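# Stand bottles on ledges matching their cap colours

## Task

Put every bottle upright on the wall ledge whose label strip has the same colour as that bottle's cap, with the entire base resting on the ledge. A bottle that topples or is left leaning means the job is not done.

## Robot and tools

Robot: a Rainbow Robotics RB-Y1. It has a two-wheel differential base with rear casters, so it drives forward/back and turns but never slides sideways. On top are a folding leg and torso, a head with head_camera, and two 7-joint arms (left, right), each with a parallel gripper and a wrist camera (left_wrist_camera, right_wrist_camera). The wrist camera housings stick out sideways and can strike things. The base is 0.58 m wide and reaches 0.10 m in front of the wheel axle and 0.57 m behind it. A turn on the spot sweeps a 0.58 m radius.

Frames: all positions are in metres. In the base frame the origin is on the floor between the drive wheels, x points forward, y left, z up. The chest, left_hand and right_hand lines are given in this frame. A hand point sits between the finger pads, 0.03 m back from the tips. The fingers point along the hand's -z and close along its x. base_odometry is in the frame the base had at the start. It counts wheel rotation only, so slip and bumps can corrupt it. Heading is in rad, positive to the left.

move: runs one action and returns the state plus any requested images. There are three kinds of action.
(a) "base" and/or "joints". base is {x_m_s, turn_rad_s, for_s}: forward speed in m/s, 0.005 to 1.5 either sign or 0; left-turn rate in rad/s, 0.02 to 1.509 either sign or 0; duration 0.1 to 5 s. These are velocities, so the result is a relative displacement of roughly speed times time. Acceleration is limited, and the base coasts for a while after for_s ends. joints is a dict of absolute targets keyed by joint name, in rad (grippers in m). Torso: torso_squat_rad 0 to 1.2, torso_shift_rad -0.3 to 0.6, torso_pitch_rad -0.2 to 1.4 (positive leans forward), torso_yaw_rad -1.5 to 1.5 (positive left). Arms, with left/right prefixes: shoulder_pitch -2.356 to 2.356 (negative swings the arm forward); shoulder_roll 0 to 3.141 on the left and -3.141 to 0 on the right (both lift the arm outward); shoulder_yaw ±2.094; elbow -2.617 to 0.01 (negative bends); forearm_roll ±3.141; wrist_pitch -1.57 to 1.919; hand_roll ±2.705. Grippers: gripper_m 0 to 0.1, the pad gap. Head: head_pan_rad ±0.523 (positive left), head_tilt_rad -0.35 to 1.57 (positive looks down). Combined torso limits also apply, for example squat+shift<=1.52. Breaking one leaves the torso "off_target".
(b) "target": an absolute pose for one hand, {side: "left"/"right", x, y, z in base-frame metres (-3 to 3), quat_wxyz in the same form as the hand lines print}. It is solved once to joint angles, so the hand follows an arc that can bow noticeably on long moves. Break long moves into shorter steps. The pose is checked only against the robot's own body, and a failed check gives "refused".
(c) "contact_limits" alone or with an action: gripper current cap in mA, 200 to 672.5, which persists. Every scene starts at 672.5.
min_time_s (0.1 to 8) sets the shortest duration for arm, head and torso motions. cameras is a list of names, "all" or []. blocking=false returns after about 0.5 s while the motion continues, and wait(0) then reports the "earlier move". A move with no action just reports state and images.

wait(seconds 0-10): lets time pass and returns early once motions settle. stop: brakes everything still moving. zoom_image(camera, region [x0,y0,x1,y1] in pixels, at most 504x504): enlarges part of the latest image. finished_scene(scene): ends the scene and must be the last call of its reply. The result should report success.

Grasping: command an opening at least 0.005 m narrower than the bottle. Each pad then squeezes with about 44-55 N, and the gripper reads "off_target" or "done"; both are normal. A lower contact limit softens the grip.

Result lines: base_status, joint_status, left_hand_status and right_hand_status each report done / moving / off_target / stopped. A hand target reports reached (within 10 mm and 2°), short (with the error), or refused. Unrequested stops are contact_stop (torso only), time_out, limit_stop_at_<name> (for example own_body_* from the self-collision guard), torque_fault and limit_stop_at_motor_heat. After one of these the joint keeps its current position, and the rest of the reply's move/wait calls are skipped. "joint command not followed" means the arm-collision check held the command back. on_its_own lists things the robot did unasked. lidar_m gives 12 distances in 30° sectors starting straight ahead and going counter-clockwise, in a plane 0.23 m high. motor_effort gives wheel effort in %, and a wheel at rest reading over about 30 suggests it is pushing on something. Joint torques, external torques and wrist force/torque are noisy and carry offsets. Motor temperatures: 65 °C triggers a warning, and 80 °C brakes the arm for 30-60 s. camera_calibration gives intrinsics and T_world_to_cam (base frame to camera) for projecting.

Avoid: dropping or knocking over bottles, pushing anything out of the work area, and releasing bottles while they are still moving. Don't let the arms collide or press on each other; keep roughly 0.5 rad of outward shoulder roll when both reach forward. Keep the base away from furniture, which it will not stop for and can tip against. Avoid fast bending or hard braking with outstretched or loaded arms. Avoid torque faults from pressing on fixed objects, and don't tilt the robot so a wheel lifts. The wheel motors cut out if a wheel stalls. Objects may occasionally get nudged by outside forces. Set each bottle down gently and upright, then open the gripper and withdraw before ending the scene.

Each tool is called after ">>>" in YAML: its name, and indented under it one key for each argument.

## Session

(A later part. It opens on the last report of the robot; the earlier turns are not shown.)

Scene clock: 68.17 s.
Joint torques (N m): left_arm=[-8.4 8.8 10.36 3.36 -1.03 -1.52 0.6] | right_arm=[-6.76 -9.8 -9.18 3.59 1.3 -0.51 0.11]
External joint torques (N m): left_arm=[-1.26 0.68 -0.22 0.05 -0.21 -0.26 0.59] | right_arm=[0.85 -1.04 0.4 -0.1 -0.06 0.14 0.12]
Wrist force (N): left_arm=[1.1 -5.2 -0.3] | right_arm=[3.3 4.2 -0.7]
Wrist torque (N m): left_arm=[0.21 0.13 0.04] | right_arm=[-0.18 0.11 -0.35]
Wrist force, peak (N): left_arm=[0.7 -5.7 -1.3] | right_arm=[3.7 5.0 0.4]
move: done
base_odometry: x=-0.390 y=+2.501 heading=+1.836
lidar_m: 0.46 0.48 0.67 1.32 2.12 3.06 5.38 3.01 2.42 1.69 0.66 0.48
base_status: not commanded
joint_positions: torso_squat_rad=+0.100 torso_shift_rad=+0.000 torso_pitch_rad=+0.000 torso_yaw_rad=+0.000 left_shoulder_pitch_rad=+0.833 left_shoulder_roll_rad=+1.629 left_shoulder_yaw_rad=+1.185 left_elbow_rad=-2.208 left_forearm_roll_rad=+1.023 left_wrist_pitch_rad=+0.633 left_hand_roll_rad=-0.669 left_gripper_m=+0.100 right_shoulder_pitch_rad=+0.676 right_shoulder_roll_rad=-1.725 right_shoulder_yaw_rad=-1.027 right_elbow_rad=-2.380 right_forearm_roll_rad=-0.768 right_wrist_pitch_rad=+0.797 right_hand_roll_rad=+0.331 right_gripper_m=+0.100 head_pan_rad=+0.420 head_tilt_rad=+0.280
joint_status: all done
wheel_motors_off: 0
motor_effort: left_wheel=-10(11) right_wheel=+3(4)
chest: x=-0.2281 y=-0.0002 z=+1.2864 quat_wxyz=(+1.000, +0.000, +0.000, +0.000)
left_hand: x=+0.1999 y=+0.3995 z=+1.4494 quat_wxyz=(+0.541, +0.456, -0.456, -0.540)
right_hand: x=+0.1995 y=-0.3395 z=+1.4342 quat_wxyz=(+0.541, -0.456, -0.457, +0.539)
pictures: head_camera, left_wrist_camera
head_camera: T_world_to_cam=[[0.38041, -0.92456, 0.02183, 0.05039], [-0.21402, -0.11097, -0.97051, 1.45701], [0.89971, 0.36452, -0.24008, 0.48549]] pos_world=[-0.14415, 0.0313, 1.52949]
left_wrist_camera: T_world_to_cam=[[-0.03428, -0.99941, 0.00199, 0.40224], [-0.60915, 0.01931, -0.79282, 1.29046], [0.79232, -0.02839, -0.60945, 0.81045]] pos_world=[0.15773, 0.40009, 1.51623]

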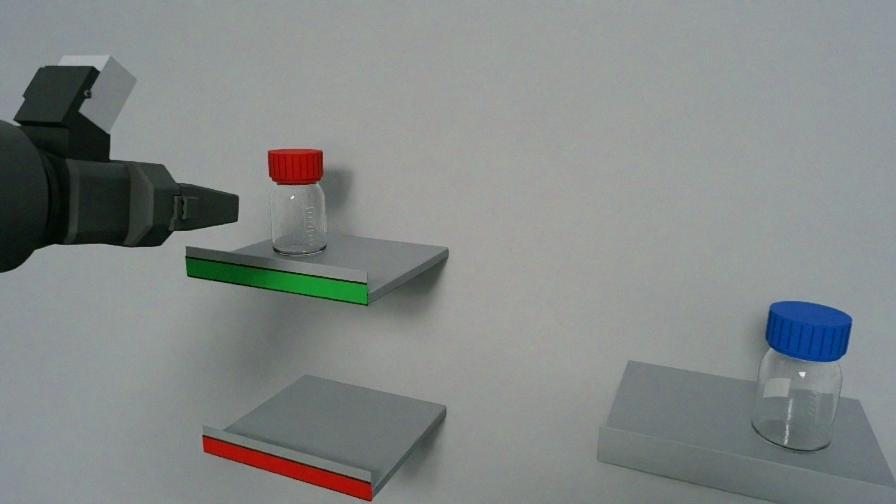

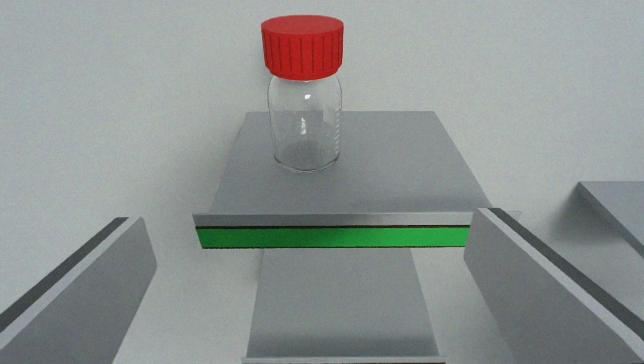

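>>> move:
  target: {"side": "left", "x": 0.29, "y": 0.404, "z": 1.422, "quat_wxyz": [0.5417, 0.4545, -0.4545, -0.5417]}
  min_time_s: 0.8

>>> move:
  target: {"side": "left", "x": 0.342, "y": 0.404, "z": 1.414, "quat_wxyz": [0.5417, 0.4545, -0.4545, -0.5417]}
  min_time_s: 0.6
  cameras: ["left_wrist_camera"]

>>> move:
  target: {"side": "left", "x": 0.388, "y": 0.404, "z": 1.409, "quat_wxyz": [0.5417, 0.4545, -0.4545, -0.5417]}
  min_time_s: 0.6

>>> move:
  joints: {"left_gripper_m": 0.046}
  cameras: ["left_wrist_camera"]

Scene clock: 70.50 s.
Joint torques (N m): left_arm=[-12.52 5.83 10.87 4.82 -0.63 -0.45 0.18] | right_arm=[-6.28 -9.82 -8.65 3.47 1.24 -0.64 0.09]
External joint torques (N m): left_arm=[-0.19 0.54 -0.69 0.68 -0.01 0.06 0.16] | right_arm=[1.33 -1.07 0.94 -0.22 -0.11 0.01 0.1]
Wrist force (N): left_arm=[0.9 -4.8 -0.1] | right_arm=[3.5 4.7 -0.9]
Wrist torque (N m): left_arm=[0.16 0.11 -0.10] | right_arm=[-0.21 0.08 -0.31]
Wrist force, peak (N): left_arm=[1.2 -5.6 -0.7] | right_arm=[2.9 5.4 -0.2]
move: done
base_odometry: x=-0.390 y=+2.501 heading=+1.836
lidar_m: 0.45 0.48 0.67 1.32 2.10 3.07 5.38 3.00 2.42 1.70 0.66 0.48
base_status: not commanded
joint_positions: torso_squat_rad=+0.100 torso_shift_rad=+0.000 torso_pitch_rad=+0.000 torso_yaw_rad=+0.000 left_shoulder_pitch_rad=+0.919 left_shoulder_roll_rad=+1.974 left_shoulder_yaw_rad=+0.993 left_elbow_rad=-1.909 left_forearm_roll_rad=+0.680 left_wrist_pitch_rad=+0.389 left_hand_roll_rad=-0.252 left_gripper_m=+0.100 right_shoulder_pitch_rad=+0.676 right_shoulder_roll_rad=-1.725 right_shoulder_yaw_rad=-1.027 right_elbow_rad=-2.380 right_forearm_roll_rad=-0.768 right_wrist_pitch_rad=+0.797 right_hand_roll_rad=+0.331 right_gripper_m=+0.100 head_pan_rad=+0.420 head_tilt_rad=+0.280
joint_status: all done
wheel_motors_off: 0
motor_effort: left_wheel=-10(11) right_wheel=+3(4)
chest: x=-0.2280 y=-0.0003 z=+1.2864 quat_wxyz=(+1.000, +0.000, +0.000, +0.000)
left_hand: x=+0.2900 y=+0.4036 z=+1.4224 quat_wxyz=(+0.542, +0.452, -0.454, -0.544)
left_hand_status: reached (checked arc that bows 9 mm and turns the hand up to 2 deg, planned for 0.8 s): 1 mm and 0.5 deg off.
right_hand: x=+0.1995 y=-0.3395 z=+1.4342 quat_wxyz=(+0.541, -0.456, -0.457, +0.539)
pictures: none

Scene clock: 71.43 s.
Joint torques (N m): left_arm=[-15.84 2.51 12.05 5.91 -0.3 0.15 0.06] | right_arm=[-6.9 -9.62 -9.24 3.44 1.37 -0.45 0.23]
External joint torques (N m): left_arm=[-0.32 0.5 0.87 0.9 0.17 0.15 0.04] | right_arm=[0.71 -0.86 0.35 -0.24 0.02 0.2 0.23]
Wrist force (N): left_arm=[0.7 -4.9 0.1] | right_arm=[3.6 4.3 0.1]
Wrist torque (N m): left_arm=[0.18 0.09 -0.10] | right_arm=[-0.12 0.08 -0.33]
Wrist force, peak (N): left_arm=[0.7 -5.5 -0.9] | right_arm=[3.6 5.0 -0.3]
move: done
base_odometry: x=-0.390 y=+2.501 heading=+1.836
lidar_m: 0.46 0.48 0.68 1.33 2.11 3.06 5.37 3.01 2.41 1.70 0.66 0.48
base_status: not commanded
joint_positions: torso_squat_rad=+0.100 torso_shift_rad=+0.000 torso_pitch_rad=+0.000 torso_yaw_rad=+0.000 left_shoulder_pitch_rad=+1.052 left_shoulder_roll_rad=+2.179 left_shoulder_yaw_rad=+1.015 left_elbow_rad=-1.690 left_forearm_roll_rad=+0.502 left_wrist_pitch_rad=+0.292 left_hand_roll_rad=+0.007 left_gripper_m=+0.100 right_shoulder_pitch_rad=+0.676 right_shoulder_roll_rad=-1.725 right_shoulder_yaw_rad=-1.027 right_elbow_rad=-2.380 right_forearm_roll_rad=-0.768 right_wrist_pitch_rad=+0.797 right_hand_roll_rad=+0.331 right_gripper_m=+0.100 head_pan_rad=+0.420 head_tilt_rad=+0.280
joint_status: all done
wheel_motors_off: 0
motor_effort: left_wheel=-11(11) right_wheel=+3(4)
chest: x=-0.2280 y=-0.0003 z=+1.2864 quat_wxyz=(+1.000, +0.000, +0.000, +0.000)
left_hand: x=+0.3419 y=+0.4039 z=+1.4142 quat_wxyz=(+0.543, +0.452, -0.453, -0.544)
left_hand_status: reached (checked arc that bows 6 mm and turns the hand up to 1 deg, planned for 0.6 s): 0 mm and 0.4 deg off.
right_hand: x=+0.1995 y=-0.3395 z=+1.4342 quat_wxyz=(+0.541, -0.456, -0.457, +0.539)
left_wrist_camera: T_world_to_cam=[[-0.03795, -0.99928, 0.00126, 0.41375], [-0.61906, 0.02252, -0.78502, 1.33994], [0.78443, -0.03057, -0.61947, 0.69442]] pos_world=[0.30048, 0.4045, 1.48153]

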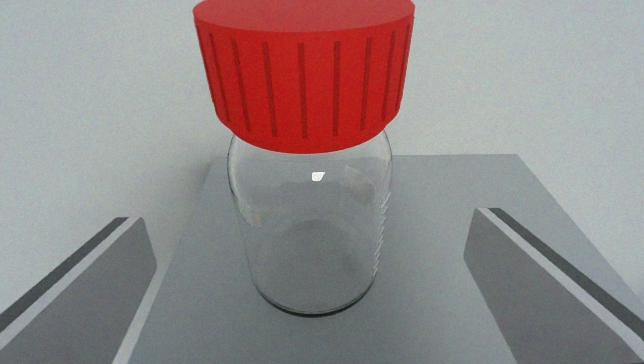

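Scene clock: 72.40 s.
Joint torques (N m): left_arm=[-19.06 -0.53 11.07 6.49 -0.34 0.27 0.28] | right_arm=[-6.21 -9.68 -9.22 3.3 1.13 -0.64 -0.03]
External joint torques (N m): left_arm=[-0.69 0.61 0.6 0.86 -0.03 0 0.27] | right_arm=[1.4 -0.92 0.36 -0.39 -0.22 0.01 -0.02]
Wrist force (N): left_arm=[0.7 -5.2 0.1] | right_arm=[3.7 4.4 -0.5]
Wrist torque (N m): left_arm=[0.22 0.09 -0.09] | right_arm=[-0.15 0.09 -0.31]
Wrist force, peak (N): left_arm=[0.7 -6.0 -0.8] | right_arm=[3.9 4.5 0.1]
move: done
base_odometry: x=-0.390 y=+2.501 heading=+1.836
lidar_m: 0.46 0.48 0.67 1.33 2.11 3.07 5.38 3.01 2.42 1.69 0.65 0.47
base_status: not commanded
joint_positions: torso_squat_rad=+0.100 torso_shift_rad=+0.000 torso_pitch_rad=+0.000 torso_yaw_rad=+0.000 left_shoulder_pitch_rad=+1.180 left_shoulder_roll_rad=+2.351 left_shoulder_yaw_rad=+1.073 left_elbow_rad=-1.458 left_forearm_roll_rad=+0.417 left_wrist_pitch_rad=+0.210 left_hand_roll_rad=+0.143 left_gripper_m=+0.100 right_shoulder_pitch_rad=+0.676 right_shoulder_roll_rad=-1.725 right_shoulder_yaw_rad=-1.027 right_elbow_rad=-2.380 right_forearm_roll_rad=-0.768 right_wrist_pitch_rad=+0.797 right_hand_roll_rad=+0.331 right_gripper_m=+0.100 head_pan_rad=+0.420 head_tilt_rad=+0.280
joint_status: all done
wheel_motors_off: 0
motor_effort: left_wheel=-11(11) right_wheel=+3(4)
chest: x=-0.2280 y=-0.0002 z=+1.2864 quat_wxyz=(+1.000, +0.000, +0.000, +0.000)
left_hand: x=+0.3879 y=+0.4040 z=+1.4091 quat_wxyz=(+0.542, +0.454, -0.454, -0.542)
left_hand_status: reached (checked arc that bows 9 mm and turns the hand up to 1 deg, planned for 0.6 s): 0 mm and 0.1 deg off.
right_hand: x=+0.1995 y=-0.3395 z=+1.4342 quat_wxyz=(+0.541, -0.456, -0.457, +0.539)
pictures: none

Scene clock: 73.50 s.
Joint torques (N m): left_arm=[-19.18 -0.68 11.31 6.37 -0.52 0.32 0.37] | right_arm=[-6.5 -9.62 -8.61 3.25 1.14 -0.68 -0.09]
External joint torques (N m): left_arm=[-0.81 0.46 0.84 0.73 -0.2 0.05 0.35] | right_arm=[1.12 -0.87 0.97 -0.43 -0.21 -0.03 -0.08]
Wrist force (N): left_arm=[1.3 -4.9 0.4] | right_arm=[3.1 4.1 -1.0]
Wrist torque (N m): left_arm=[0.17 0.08 -0.04] | right_arm=[-0.13 0.00 -0.29]
Wrist force, peak (N): left_arm=[1.1 -6.2 -0.6] | right_arm=[3.6 5.2 -0.5]
move: off_target
base_odometry: x=-0.390 y=+2.501 heading=+1.836
lidar_m: 0.46 0.48 0.67 1.33 2.11 3.07 5.37 3.01 2.41 1.69 0.65 0.48
base_status: not commanded
joint_positions: torso_squat_rad=+0.100 torso_shift_rad=+0.000 torso_pitch_rad=+0.000 torso_yaw_rad=+0.000 left_shoulder_pitch_rad=+1.180 left_shoulder_roll_rad=+2.351 left_shoulder_yaw_rad=+1.073 left_elbow_rad=-1.458 left_forearm_roll_rad=+0.417 left_wrist_pitch_rad=+0.210 left_hand_roll_rad=+0.143 left_gripper_m=+0.055 right_shoulder_pitch_rad=+0.676 right_shoulder_roll_rad=-1.725 right_shoulder_yaw_rad=-1.027 right_elbow_rad=-2.380 right_forearm_roll_rad=-0.768 right_wrist_pitch_rad=+0.797 right_hand_roll_rad=+0.331 right_gripper_m=+0.100 head_pan_rad=+0.420 head_tilt_rad=+0.280
joint_status: left_gripper_m off_target (ended at +0.055, target +0.046)
wheel_motors_off: 0
motor_effort: left_wheel=-10(11) right_wheel=+3(4)
chest: x=-0.2280 y=-0.0002 z=+1.2864 quat_wxyz=(+1.000, +0.000, +0.000, +0.000)
left_hand: x=+0.3879 y=+0.4040 z=+1.4091 quat_wxyz=(+0.542, +0.454, -0.454, -0.542)
right_hand: x=+0.1995 y=-0.3395 z=+1.4342 quat_wxyz=(+0.541, -0.456, -0.457, +0.539)
left_wrist_camera: T_world_to_cam=[[-0.03612, -0.99935, 0.00115, 0.41514], [-0.61493, 0.02132, -0.7883, 1.36797], [0.78776, -0.02918, -0.6153, 0.6474]] pos_world=[0.3462, 0.4046, 1.47623]

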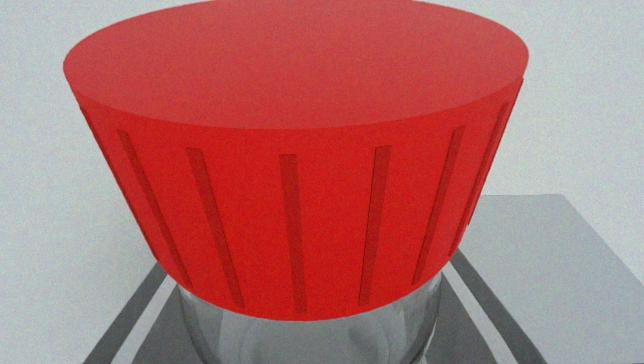

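>>> move:
  target: {"side": "left", "x": 0.383, "y": 0.404, "z": 1.434, "quat_wxyz": [0.5417, 0.4545, -0.4545, -0.5417]}
  min_time_s: 0.6

>>> move:
  target: {"side": "left", "x": 0.315, "y": 0.402, "z": 1.448, "quat_wxyz": [0.5417, 0.4545, -0.4545, -0.5417]}
  min_time_s: 0.7

>>> move:
  target: {"side": "left", "x": 0.20, "y": 0.39, "z": 1.43, "quat_wxyz": [0.5417, 0.4545, -0.4545, -0.5417]}
  min_time_s: 0.9

>>> move:
  joints: {"left_shoulder_pitch_rad": 0.717, "left_shoulder_roll_rad": 1.338, "left_shoulder_yaw_rad": 0.509, "left_elbow_rad": -2.396, "left_forearm_roll_rad": 0.122, "left_wrist_pitch_rad": 0.485, "left_hand_roll_rad": -0.264}
  min_time_s: 1.1

>>> move:
  target: {"side": "left", "x": 0.235, "y": 0.377, "z": 1.247, "quat_wxyz": [0.5417, 0.4545, -0.4545, -0.5417]}
  min_time_s: 0.8
  cameras: ["left_wrist_camera", "head_camera"]

Scene clock: 75.80 s.
Joint torques (N m): left_arm=[-19.66 1.7 9.31 7.14 -0.46 0.03 0.21] | right_arm=[-7.48 -9.49 -8.73 3.37 1.22 -0.68 0.17]
External joint torques (N m): left_arm=[-1.69 0.62 -0.87 1.02 -0.2 -0.08 0.2] | right_arm=[0.13 -0.73 0.86 -0.32 -0.13 -0.03 0.18]
Wrist force (N): left_arm=[0.9 -6.5 -0.4] | right_arm=[3.6 3.9 -0.5]
Wrist torque (N m): left_arm=[0.18 0.11 0.05] | right_arm=[-0.07 0.12 -0.32]
Wrist force, peak (N): left_arm=[1.0 -7.4 -0.7] | right_arm=[3.4 5.2 -1.1]
move: done
base_odometry: x=-0.390 y=+2.501 heading=+1.836
lidar_m: 0.46 0.48 0.67 1.32 2.11 3.06 5.38 3.01 2.42 1.69 0.64 0.48
base_status: not commanded
joint_positions: torso_squat_rad=+0.100 torso_shift_rad=+0.000 torso_pitch_rad=+0.000 torso_yaw_rad=+0.000 left_shoulder_pitch_rad=+1.035 left_shoulder_roll_rad=+2.351 left_shoulder_yaw_rad=+0.947 left_elbow_rad=-1.457 left_forearm_roll_rad=+0.546 left_wrist_pitch_rad=+0.187 left_hand_roll_rad=+0.061 left_gripper_m=+0.055 right_shoulder_pitch_rad=+0.676 right_shoulder_roll_rad=-1.725 right_shoulder_yaw_rad=-1.027 right_elbow_rad=-2.380 right_forearm_roll_rad=-0.768 right_wrist_pitch_rad=+0.797 right_hand_roll_rad=+0.331 right_gripper_m=+0.100 head_pan_rad=+0.420 head_tilt_rad=+0.280
joint_status: all done
wheel_motors_off: 0
motor_effort: left_wheel=-11(11) right_wheel=+3(4)
chest: x=-0.2280 y=-0.0002 z=+1.2864 quat_wxyz=(+1.000, +0.000, +0.000, +0.000)
left_hand: x=+0.3829 y=+0.4042 z=+1.4344 quat_wxyz=(+0.540, +0.457, -0.457, -0.540)
left_hand_status: reached (checked arc that bows 1 mm and turns the hand up to 1 deg, planned for 0.6 s): 1 mm and 0.5 deg off.
right_hand: x=+0.1995 y=-0.3395 z=+1.4342 quat_wxyz=(+0.541, -0.456, -0.457, +0.539)
pictures: none

Scene clock: 76.83 s.
Joint torques (N m): left_arm=[-14.95 7.55 10.67 4.81 -0.97 -0.88 0.51] | right_arm=[-6.7 -9.69 -9.36 3.38 1.2 -0.55 -0.09]
External joint torques (N m): left_arm=[-1.18 1.18 -0.6 -0.16 -0.43 -0.35 0.5] | right_arm=[0.91 -0.93 0.22 -0.31 -0.15 0.1 -0.08]
Wrist force (N): left_arm=[1.1 -6.6 -0.3] | right_arm=[2.9 4.5 0.0]
Wrist torque (N m): left_arm=[0.19 0.12 0.03] | right_arm=[-0.20 0.00 -0.35]
Wrist force, peak (N): left_arm=[2.2 -7.3 -0.4] | right_arm=[4.0 4.2 -0.4]
move: done
base_odometry: x=-0.390 y=+2.501 heading=+1.836
lidar_m: 0.46 0.48 0.67 1.32 2.12 3.06 5.38 3.01 2.42 1.70 0.66 0.48
base_status: not commanded
joint_positions: torso_squat_rad=+0.100 torso_shift_rad=+0.000 torso_pitch_rad=+0.000 torso_yaw_rad=+0.000 left_shoulder_pitch_rad=+0.789 left_shoulder_roll_rad=+2.093 left_shoulder_yaw_rad=+0.866 left_elbow_rad=-1.778 left_forearm_roll_rad=+0.761 left_wrist_pitch_rad=+0.345 left_hand_roll_rad=-0.256 left_gripper_m=+0.055 right_shoulder_pitch_rad=+0.676 right_shoulder_roll_rad=-1.725 right_shoulder_yaw_rad=-1.027 right_elbow_rad=-2.380 right_forearm_roll_rad=-0.768 right_wrist_pitch_rad=+0.797 right_hand_roll_rad=+0.331 right_gripper_m=+0.100 head_pan_rad=+0.420 head_tilt_rad=+0.280
joint_status: all done
wheel_motors_off: 0
motor_effort: left_wheel=-11(11) right_wheel=+4(4)
chest: x=-0.2280 y=-0.0002 z=+1.2864 quat_wxyz=(+1.000, +0.000, +0.000, +0.000)
left_hand: x=+0.3150 y=+0.4019 z=+1.4482 quat_wxyz=(+0.541, +0.456, -0.456, -0.540)
left_hand_status: reached (checked arc that bows 14 mm and turns the hand up to 2 deg, planned for 0.7 s): 0 mm and 0.3 deg off.
right_hand: x=+0.1995 y=-0.3395 z=+1.4342 quat_wxyz=(+0.541, -0.456, -0.457, +0.539)
pictures: none

Scene clock: 78.07 s.
Joint torques (N m): left_arm=[-8.71 10.72 11.69 2.55 -1.15 -1.55 0.33] | right_arm=[-6.67 -10.35 -9.15 3.18 1.23 -0.59 -0.04]
External joint torques (N m): left_arm=[-1.44 1.17 1.15 -0.29 -0.24 -0.4 0.32] | right_arm=[0.94 -1.59 0.44 -0.5 -0.12 0.06 -0.04]
Wrist force (N): left_arm=[0.9 -6.3 -0.5] | right_arm=[2.9 4.2 0.6]
Wrist torque (N m): left_arm=[0.17 0.10 0.04] | right_arm=[-0.15 0.05 -0.30]
Wrist force, peak (N): left_arm=[1.0 -7.4 -1.0] | right_arm=[3.7 5.1 0.5]
move: done
base_odometry: x=-0.390 y=+2.501 heading=+1.836
lidar_m: 0.46 0.48 0.67 1.32 2.11 3.07 5.38 3.00 2.41 1.69 0.65 0.47
base_status: not commanded
joint_positions: torso_squat_rad=+0.100 torso_shift_rad=+0.000 torso_pitch_rad=+0.000 torso_yaw_rad=+0.000 left_shoulder_pitch_rad=+0.698 left_shoulder_roll_rad=+1.604 left_shoulder_yaw_rad=+1.020 left_elbow_rad=-2.266 left_forearm_roll_rad=+0.908 left_wrist_pitch_rad=+0.666 left_hand_roll_rad=-0.599 left_gripper_m=+0.055 right_shoulder_pitch_rad=+0.676 right_shoulder_roll_rad=-1.725 right_shoulder_yaw_rad=-1.027 right_elbow_rad=-2.380 right_forearm_roll_rad=-0.768 right_wrist_pitch_rad=+0.797 right_hand_roll_rad=+0.331 right_gripper_m=+0.100 head_pan_rad=+0.420 head_tilt_rad=+0.280
joint_status: all done
wheel_motors_off: 0
motor_effort: left_wheel=-10(11) right_wheel=+2(4)
chest: x=-0.2280 y=-0.0002 z=+1.2864 quat_wxyz=(+1.000, +0.000, +0.000, +0.000)
left_hand: x=+0.2001 y=+0.3898 z=+1.4297 quat_wxyz=(+0.541, +0.456, -0.455, -0.541)
left_hand_status: reached (checked arc that bows 10 mm and turns the hand up to 2 deg, planned for 0.9 s): 0 mm and 0.2 deg off.
right_hand: x=+0.1995 y=-0.3394 z=+1.4342 quat_wxyz=(+0.541, -0.456, -0.457, +0.539)
pictures: none

Scene clock: 79.47 s.
Joint torques (N m): left_arm=[-5.31 10.6 10.59 -2.75 -0.77 -0.6 0.26] | right_arm=[-6.75 -9.17 -8.6 3.26 1.21 -0.51 0.08]
External joint torques (N m): left_arm=[-0.32 0.67 0.25 -0.81 0.02 -0.06 0.25] | right_arm=[0.86 -0.41 0.98 -0.42 -0.14 0.14 0.09]
Wrist force (N): left_arm=[0.9 -6.7 -0.2] | right_arm=[3.4 4.4 -0.1]
Wrist torque (N m): left_arm=[0.18 0.11 -0.10] | right_arm=[-0.17 0.07 -0.31]
Wrist force, peak (N): left_arm=[1.8 -7.4 0.0] | right_arm=[3.3 5.0 -0.8]
move: done
base_odometry: x=-0.390 y=+2.501 heading=+1.836
lidar_m: 0.46 0.48 0.67 1.32 2.12 3.07 5.37 3.00 2.42 1.69 0.66 0.48
base_status: not commanded
joint_positions: torso_squat_rad=+0.100 torso_shift_rad=+0.000 torso_pitch_rad=+0.000 torso_yaw_rad=+0.000 left_shoulder_pitch_rad=+0.717 left_shoulder_roll_rad=+1.338 left_shoulder_yaw_rad=+0.509 left_elbow_rad=-2.396 left_forearm_roll_rad=+0.122 left_wrist_pitch_rad=+0.485 left_hand_roll_rad=-0.264 left_gripper_m=+0.055 right_shoulder_pitch_rad=+0.676 right_shoulder_roll_rad=-1.725 right_shoulder_yaw_rad=-1.027 right_elbow_rad=-2.380 right_forearm_roll_rad=-0.768 right_wrist_pitch_rad=+0.797 right_hand_roll_rad=+0.331 right_gripper_m=+0.100 head_pan_rad=+0.420 head_tilt_rad=+0.280
joint_status: all done
wheel_motors_off: 0
motor_effort: left_wheel=-11(11) right_wheel=+3(4)
chest: x=-0.2280 y=-0.0002 z=+1.2864 quat_wxyz=(+1.000, +0.000, +0.000, +0.000)
left_hand: x=+0.1704 y=+0.3993 z=+1.2799 quat_wxyz=(+0.541, +0.457, -0.454, -0.541)
right_hand: x=+0.1995 y=-0.3394 z=+1.4342 quat_wxyz=(+0.541, -0.456, -0.457, +0.539)
pictures: none

Scene clock: 80.67 s.
Joint torques (N m): left_arm=[-9.98 15.4 10.94 -2.21 -1 -0.44 0.34] | right_arm=[-6.53 -9.56 -8.69 3.32 1.17 -0.55 0.04]
External joint torques (N m): left_arm=[-0.5 1.81 -0.26 0.36 0 -0.19 0.33] | right_arm=[1.08 -0.8 0.89 -0.37 -0.18 0.1 0.05]
Wrist force (N): left_arm=[1.0 -6.5 -0.3] | right_arm=[3.2 4.3 -0.1]
Wrist torque (N m): left_arm=[0.17 0.13 -0.11] | right_arm=[-0.18 0.03 -0.30]
Wrist force, peak (N): left_arm=[1.5 -8.3 -0.7] | right_arm=[3.8 5.2 0.0]
move: done
base_odometry: x=-0.390 y=+2.501 heading=+1.836
lidar_m: 0.45 0.49 0.67 1.33 2.11 3.06 5.38 3.01 2.41 1.69 0.65 0.47
base_status: not commanded
joint_positions: torso_squat_rad=+0.100 torso_shift_rad=+0.000 torso_pitch_rad=+0.000 torso_yaw_rad=+0.000 left_shoulder_pitch_rad=+0.169 left_shoulder_roll_rad=+1.405 left_shoulder_yaw_rad=-0.065 left_elbow_rad=-2.212 left_forearm_roll_rad=-0.071 left_wrist_pitch_rad=+0.588 left_hand_roll_rad=-0.114 left_gripper_m=+0.055 right_shoulder_pitch_rad=+0.676 right_shoulder_roll_rad=-1.725 right_shoulder_yaw_rad=-1.027 right_elbow_rad=-2.380 right_forearm_roll_rad=-0.768 right_wrist_pitch_rad=+0.797 right_hand_roll_rad=+0.331 right_gripper_m=+0.100 head_pan_rad=+0.420 head_tilt_rad=+0.280
joint_status: all done
wheel_motors_off: 0
motor_effort: left_wheel=-10(11) right_wheel=+2(4)
chest: x=-0.2280 y=-0.0002 z=+1.2864 quat_wxyz=(+1.000, +0.000, +0.000, +0.000)
left_hand: x=+0.2350 y=+0.3769 z=+1.2471 quat_wxyz=(+0.542, +0.454, -0.455, -0.542)
left_hand_status: reached (checked arc that bows 12 mm and turns the hand up to 3 deg, planned for 0.9 s): 0 mm and 0.0 deg off.
right_hand: x=+0.1995 y=-0.3394 z=+1.4342 quat_wxyz=(+0.541, -0.456, -0.457, +0.539)
pictures: head_camera, left_wrist_camera
head_camera: T_world_to_cam=[[0.38046, -0.92454, 0.02187, 0.05029], [-0.21419, -0.1111, -0.97045, 1.45693], [0.89965, 0.36453, -0.2403, 0.48571]] pos_world=[-0.14405, 0.0313, 1.52949]
left_wrist_camera: T_world_to_cam=[[-0.03652, -0.99933, 0.00138, 0.38248], [-0.61328, 0.02132, -0.78958, 1.148], [0.78902, -0.02968, -0.61365, 0.66525]] pos_world=[0.19311, 0.3775, 1.31413]

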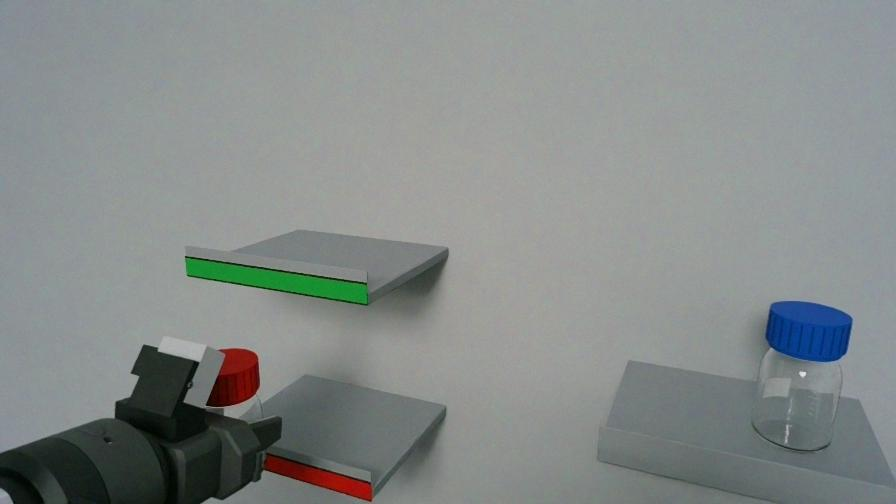

